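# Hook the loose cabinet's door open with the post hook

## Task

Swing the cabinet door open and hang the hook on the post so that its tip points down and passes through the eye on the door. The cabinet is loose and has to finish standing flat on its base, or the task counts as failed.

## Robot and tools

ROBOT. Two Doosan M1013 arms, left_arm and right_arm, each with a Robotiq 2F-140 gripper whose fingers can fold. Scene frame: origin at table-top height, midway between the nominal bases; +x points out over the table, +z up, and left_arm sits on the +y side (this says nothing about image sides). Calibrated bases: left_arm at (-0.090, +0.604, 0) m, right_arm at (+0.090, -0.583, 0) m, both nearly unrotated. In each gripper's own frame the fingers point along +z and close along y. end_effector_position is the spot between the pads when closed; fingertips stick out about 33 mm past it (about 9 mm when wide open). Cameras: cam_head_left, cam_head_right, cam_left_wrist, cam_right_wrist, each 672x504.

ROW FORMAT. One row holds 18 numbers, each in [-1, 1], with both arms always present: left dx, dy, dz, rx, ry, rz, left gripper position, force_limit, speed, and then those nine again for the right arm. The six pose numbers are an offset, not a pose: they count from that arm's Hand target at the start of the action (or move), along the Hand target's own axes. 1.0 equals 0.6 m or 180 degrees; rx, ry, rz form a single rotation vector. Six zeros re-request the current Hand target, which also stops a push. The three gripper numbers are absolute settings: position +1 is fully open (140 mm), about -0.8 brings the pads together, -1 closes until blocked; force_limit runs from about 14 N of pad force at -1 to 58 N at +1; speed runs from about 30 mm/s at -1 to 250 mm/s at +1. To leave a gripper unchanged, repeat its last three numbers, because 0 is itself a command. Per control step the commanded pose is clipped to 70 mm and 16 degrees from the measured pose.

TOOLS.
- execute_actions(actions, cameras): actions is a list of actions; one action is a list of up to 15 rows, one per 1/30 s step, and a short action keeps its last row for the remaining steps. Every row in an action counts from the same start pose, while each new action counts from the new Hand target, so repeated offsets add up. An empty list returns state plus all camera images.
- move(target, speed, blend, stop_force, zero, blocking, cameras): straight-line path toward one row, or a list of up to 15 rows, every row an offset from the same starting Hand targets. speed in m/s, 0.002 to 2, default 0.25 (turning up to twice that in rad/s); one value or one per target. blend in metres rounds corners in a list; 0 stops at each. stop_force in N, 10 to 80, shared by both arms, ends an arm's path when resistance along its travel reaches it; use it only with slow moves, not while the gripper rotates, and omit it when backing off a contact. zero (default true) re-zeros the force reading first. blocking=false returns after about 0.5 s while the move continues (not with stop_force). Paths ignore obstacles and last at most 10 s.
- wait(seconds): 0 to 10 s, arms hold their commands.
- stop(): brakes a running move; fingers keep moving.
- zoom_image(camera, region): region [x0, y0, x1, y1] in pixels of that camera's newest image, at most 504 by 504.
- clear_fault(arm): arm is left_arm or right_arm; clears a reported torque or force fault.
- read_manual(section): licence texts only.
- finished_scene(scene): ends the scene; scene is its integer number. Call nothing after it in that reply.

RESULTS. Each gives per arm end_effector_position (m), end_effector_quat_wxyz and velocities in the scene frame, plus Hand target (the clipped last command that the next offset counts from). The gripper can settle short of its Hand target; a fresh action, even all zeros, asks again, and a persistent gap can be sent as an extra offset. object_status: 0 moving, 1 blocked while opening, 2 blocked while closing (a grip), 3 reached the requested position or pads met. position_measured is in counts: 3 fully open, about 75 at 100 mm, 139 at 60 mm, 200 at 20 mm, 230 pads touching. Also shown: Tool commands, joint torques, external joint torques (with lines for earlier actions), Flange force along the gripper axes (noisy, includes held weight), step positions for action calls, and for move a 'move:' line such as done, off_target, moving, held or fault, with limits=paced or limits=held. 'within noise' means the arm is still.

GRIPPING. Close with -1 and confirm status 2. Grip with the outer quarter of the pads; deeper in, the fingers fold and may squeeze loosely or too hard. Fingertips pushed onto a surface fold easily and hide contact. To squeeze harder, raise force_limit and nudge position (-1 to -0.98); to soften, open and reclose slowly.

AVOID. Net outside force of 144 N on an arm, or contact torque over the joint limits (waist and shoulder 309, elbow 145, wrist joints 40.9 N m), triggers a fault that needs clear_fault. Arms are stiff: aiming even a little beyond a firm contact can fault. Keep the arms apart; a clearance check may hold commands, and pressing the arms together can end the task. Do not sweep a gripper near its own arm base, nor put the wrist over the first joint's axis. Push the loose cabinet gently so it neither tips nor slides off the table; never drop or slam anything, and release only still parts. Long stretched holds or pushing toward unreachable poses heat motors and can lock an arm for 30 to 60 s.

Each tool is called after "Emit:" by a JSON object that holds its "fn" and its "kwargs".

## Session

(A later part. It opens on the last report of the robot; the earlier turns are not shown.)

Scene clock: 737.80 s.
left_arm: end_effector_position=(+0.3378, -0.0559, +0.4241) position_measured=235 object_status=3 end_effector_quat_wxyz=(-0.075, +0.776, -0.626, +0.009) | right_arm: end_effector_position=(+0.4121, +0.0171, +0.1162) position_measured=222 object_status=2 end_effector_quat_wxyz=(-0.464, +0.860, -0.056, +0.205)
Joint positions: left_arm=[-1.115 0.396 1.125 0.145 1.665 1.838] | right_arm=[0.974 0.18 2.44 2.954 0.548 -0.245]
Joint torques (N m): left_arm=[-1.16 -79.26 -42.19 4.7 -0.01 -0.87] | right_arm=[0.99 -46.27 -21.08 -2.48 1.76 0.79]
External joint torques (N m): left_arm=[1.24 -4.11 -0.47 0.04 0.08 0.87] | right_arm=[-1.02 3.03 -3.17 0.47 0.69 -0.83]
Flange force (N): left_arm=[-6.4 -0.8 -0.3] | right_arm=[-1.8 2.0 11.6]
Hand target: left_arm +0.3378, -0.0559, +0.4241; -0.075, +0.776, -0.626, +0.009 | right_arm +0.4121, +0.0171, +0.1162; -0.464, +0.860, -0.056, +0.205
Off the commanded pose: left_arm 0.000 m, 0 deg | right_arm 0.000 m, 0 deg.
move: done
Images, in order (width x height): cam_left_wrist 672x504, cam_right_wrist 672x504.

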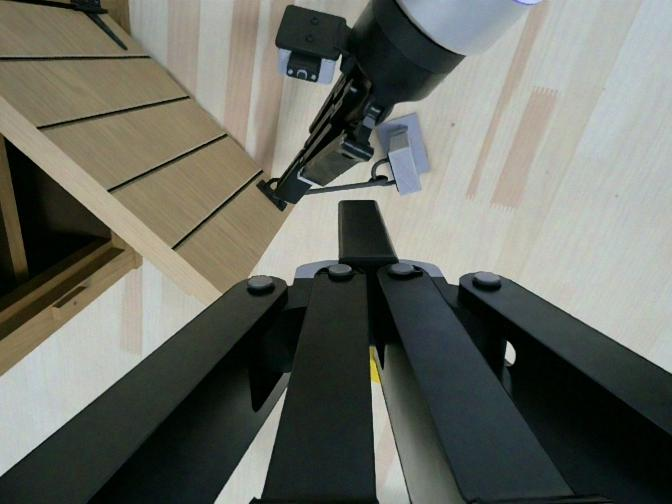

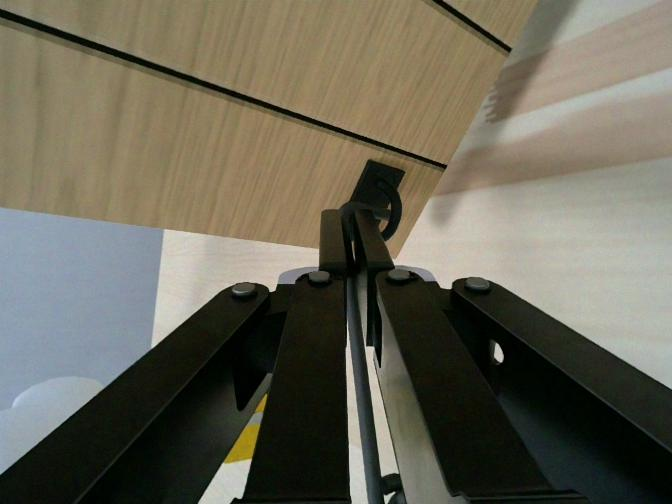

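Emit:
{"fn": "move", "kwargs": {"target": [0,0,0,0,0,0,-1,-1,0.5,-0.0057,0.017,0.0108,-0.0258,-0.025,0.0263,-1,-1,-1], "speed": 0.06, "cameras": ["cam_left_wrist","cam_right_wrist"]}}

Emit:
{"fn": "zoom_image", "kwargs": {"camera": "cam_left_wrist", "region": [240, 130, 340, 240]}}

Emit:
{"fn": "zoom_image", "kwargs": {"camera": "cam_right_wrist", "region": [300, 150, 500, 310]}}

Scene clock: 755.30 s.
left_arm: end_effector_position=(+0.3378, -0.0559, +0.4241) position_measured=235 object_status=3 end_effector_quat_wxyz=(-0.075, +0.776, -0.626, +0.009) | right_arm: end_effector_position=(+0.4126, +0.0174, +0.1037) position_measured=222 object_status=2 end_effector_quat_wxyz=(-0.439, +0.883, -0.081, +0.149)
Joint positions: left_arm=[-1.115 0.396 1.125 0.145 1.665 1.838] | right_arm=[0.938 0.172 2.398 2.708 0.415 0.045]
Joint torques (N m): left_arm=[-0.96 -79.43 -42.17 4.65 -0.02 -0.9] | right_arm=[4.72 -48.66 -20.17 -3.16 1.82 0.9]
External joint torques (N m): left_arm=[0.95 -3.57 -0.26 0.06 0.09 0.9] | right_arm=[-4.47 3.66 -6.83 1.21 0.41 -0.94]
Flange force (N): left_arm=[-5.9 -0.6 0.0] | right_arm=[0.0 0.0 0.0]
Hand target: left_arm +0.3378, -0.0559, +0.4241; -0.075, +0.776, -0.626, +0.009 | right_arm +0.4126, +0.0174, +0.1037; -0.439, +0.883, -0.081, +0.149
Off the commanded pose: left_arm 0.000 m, 0 deg | right_arm 0.000 m, 0 deg.
move: done
Images, in order (width x height): cam_left_wrist 672x504, cam_right_wrist 672x504.

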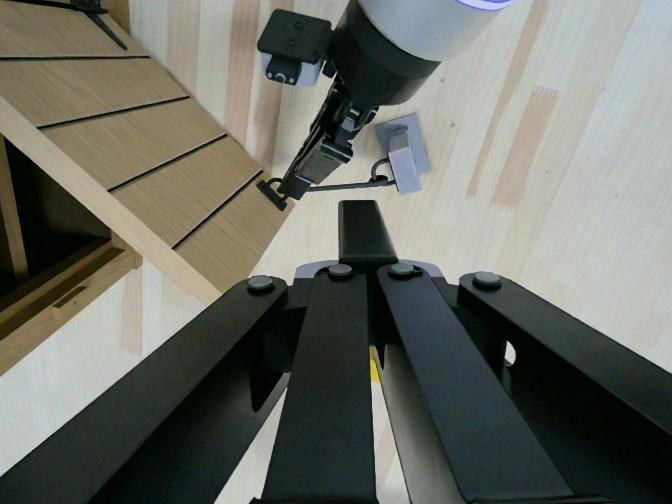

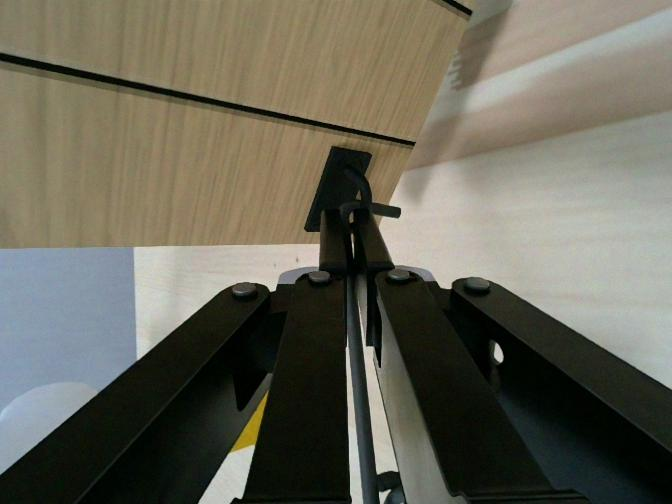

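Scaled by 4.582 from the camera's 672x504 image, which has a finer 960x720 frame.

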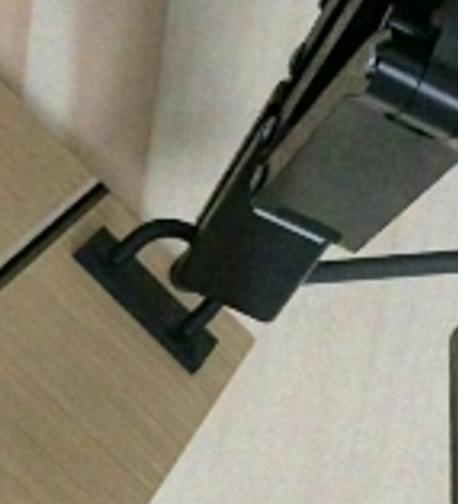

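Scaled by 2.520 from the camera's 672x504 image, which has a finer 960x720 frame.

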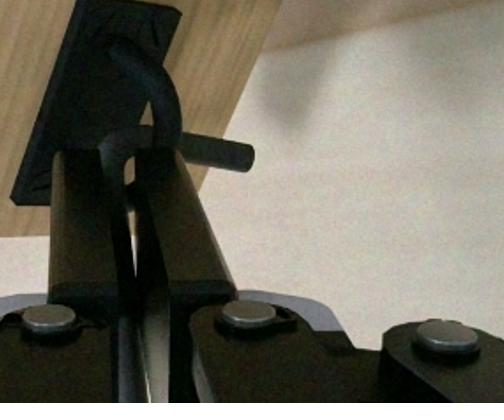

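Emit:
{"fn": "move", "kwargs": {"target": [0,0,0,0,0,0,-1,-1,0.5,0,0,0,0,0,0,-0.42,-1,-1]}}

Emit:
{"fn": "move", "kwargs": {"target": [0,0,0,0,0,0,-1,-1,0.5,0,0,-0.2,0,0,0,-0.42,-1,-1], "speed": 0.12, "cameras": ["cam_left_wrist","cam_right_wrist","cam_head_left"]}}

Emit:
{"fn": "zoom_image", "kwargs": {"camera": "cam_left_wrist", "region": [240, 130, 340, 240]}}

Emit:
{"fn": "zoom_image", "kwargs": {"camera": "cam_head_left", "region": [320, 270, 390, 340]}}

Scene clock: 768.93 s.
left_arm: end_effector_position=(+0.3378, -0.0559, +0.4241) position_measured=235 object_status=3 end_effector_quat_wxyz=(-0.075, +0.776, -0.626, +0.009) | right_arm: end_effector_position=(+0.4126, +0.0174, +0.1037) position_measured=182 object_status=0 end_effector_quat_wxyz=(-0.439, +0.883, -0.081, +0.149)
Joint positions: left_arm=[-1.115 0.396 1.125 0.145 1.665 1.838] | right_arm=[0.938 0.172 2.398 2.708 0.415 0.045]
Joint torques (N m): left_arm=[-1.16 -79.77 -42.28 4.73 -0.06 -0.88] | right_arm=[-2.28 -47.35 -25.76 -1.82 1.79 0.56]
External joint torques (N m): left_arm=[1.25 -2.33 0.15 -0.04 0.13 0.88] | right_arm=[2.12 2.55 -1.23 -0.09 0.42 -0.6]
Flange force (N): left_arm=[-4.8 -1.2 0.6] | right_arm=[0.0 0.0 0.0]
Hand target: left_arm +0.3378, -0.0559, +0.4241; -0.075, +0.776, -0.626, +0.009 | right_arm +0.4126, +0.0174, +0.1037; -0.439, +0.883, -0.081, +0.149
Off the commanded pose: left_arm 0.000 m, 0 deg | right_arm 0.000 m, 0 deg.
move: done

Scene clock: 770.67 s.
left_arm: end_effector_position=(+0.3378, -0.0559, +0.4241) position_measured=235 object_status=3 end_effector_quat_wxyz=(-0.075, +0.776, -0.626, +0.009) | right_arm: end_effector_position=(+0.3725, -0.0726, +0.1721) position_measured=182 object_status=3 end_effector_quat_wxyz=(-0.439, +0.882, -0.081, +0.149)
Joint positions: left_arm=[-1.115 0.396 1.125 0.145 1.665 1.838] | right_arm=[0.873 -0.119 2.503 2.262 0.291 0.464]
Joint torques (N m): left_arm=[-1.38 -79.47 -42.29 4.67 -0.05 -0.9] | right_arm=[-1.99 -23.75 -32.54 -1.31 1.33 0.5]
External joint torques (N m): left_arm=[1.54 -3.49 -0.1 0.05 0.12 0.9] | right_arm=[1.95 2.31 -1.41 -0.21 0.42 -0.54]
Flange force (N): left_arm=[-6.3 -1.2 0.3] | right_arm=[0.0 0.0 0.0]
Hand target: left_arm +0.3378, -0.0559, +0.4241; -0.075, +0.776, -0.626, +0.009 | right_arm +0.3725, -0.0726, +0.1722; -0.439, +0.883, -0.081, +0.149
Off the commanded pose: left_arm 0.000 m, 0 deg | right_arm 0.000 m, 0 deg.
move: done
Images, in order (width x height): cam_head_left 672x504, cam_left_wrist 672x504, cam_right_wrist 672x504.

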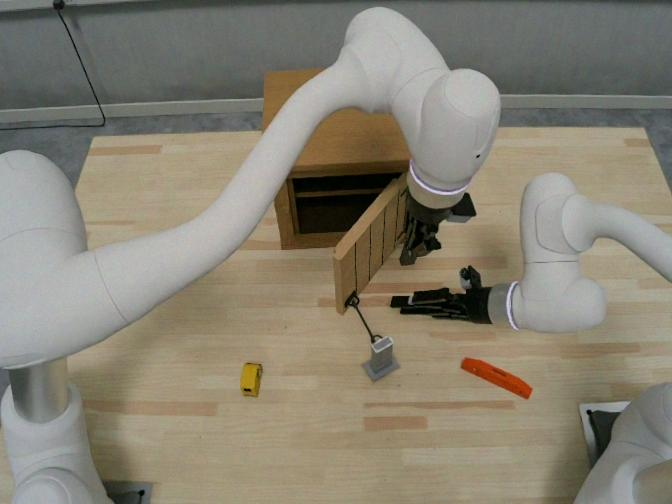

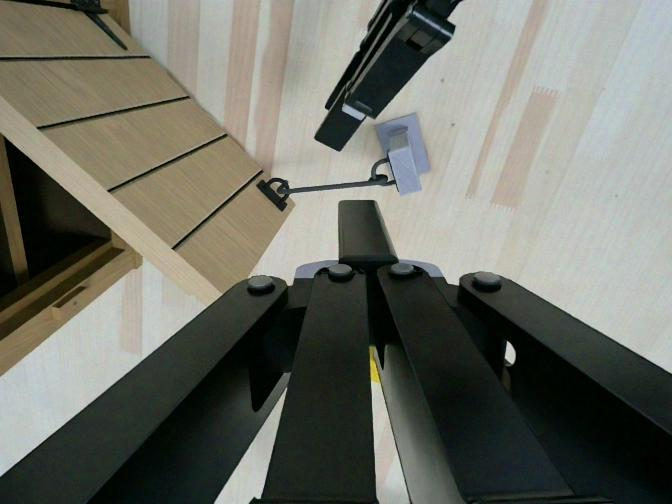

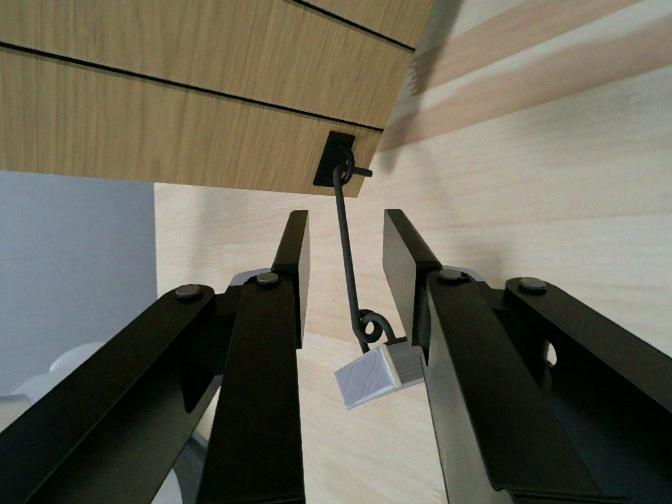

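Scaled by 4.582 from the camera's 672x504 image, which has a finer 960x720 frame.

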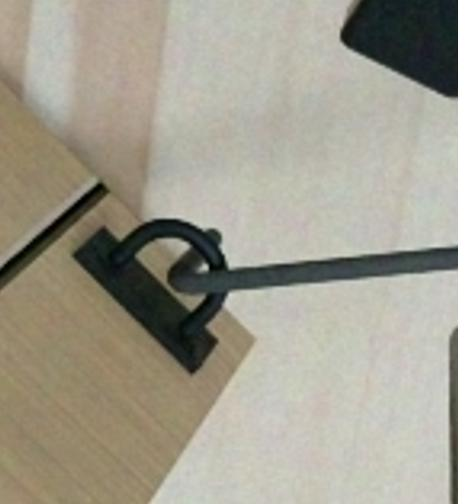

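Scaled by 7.200 from the camera's 672x504 image, which has a finer 960x720 frame.

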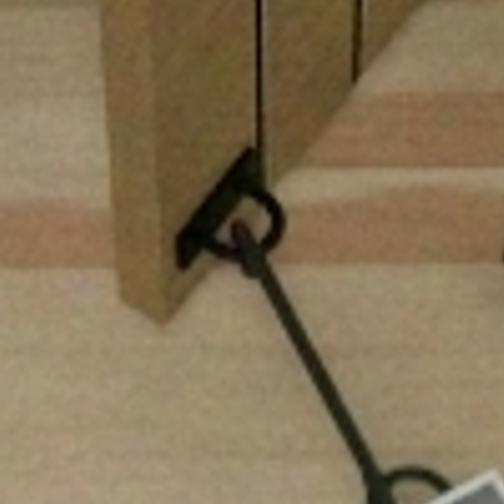

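Emit:
{"fn": "finished_scene", "kwargs": {"scene": 2}}

The scene is finished: the task was done.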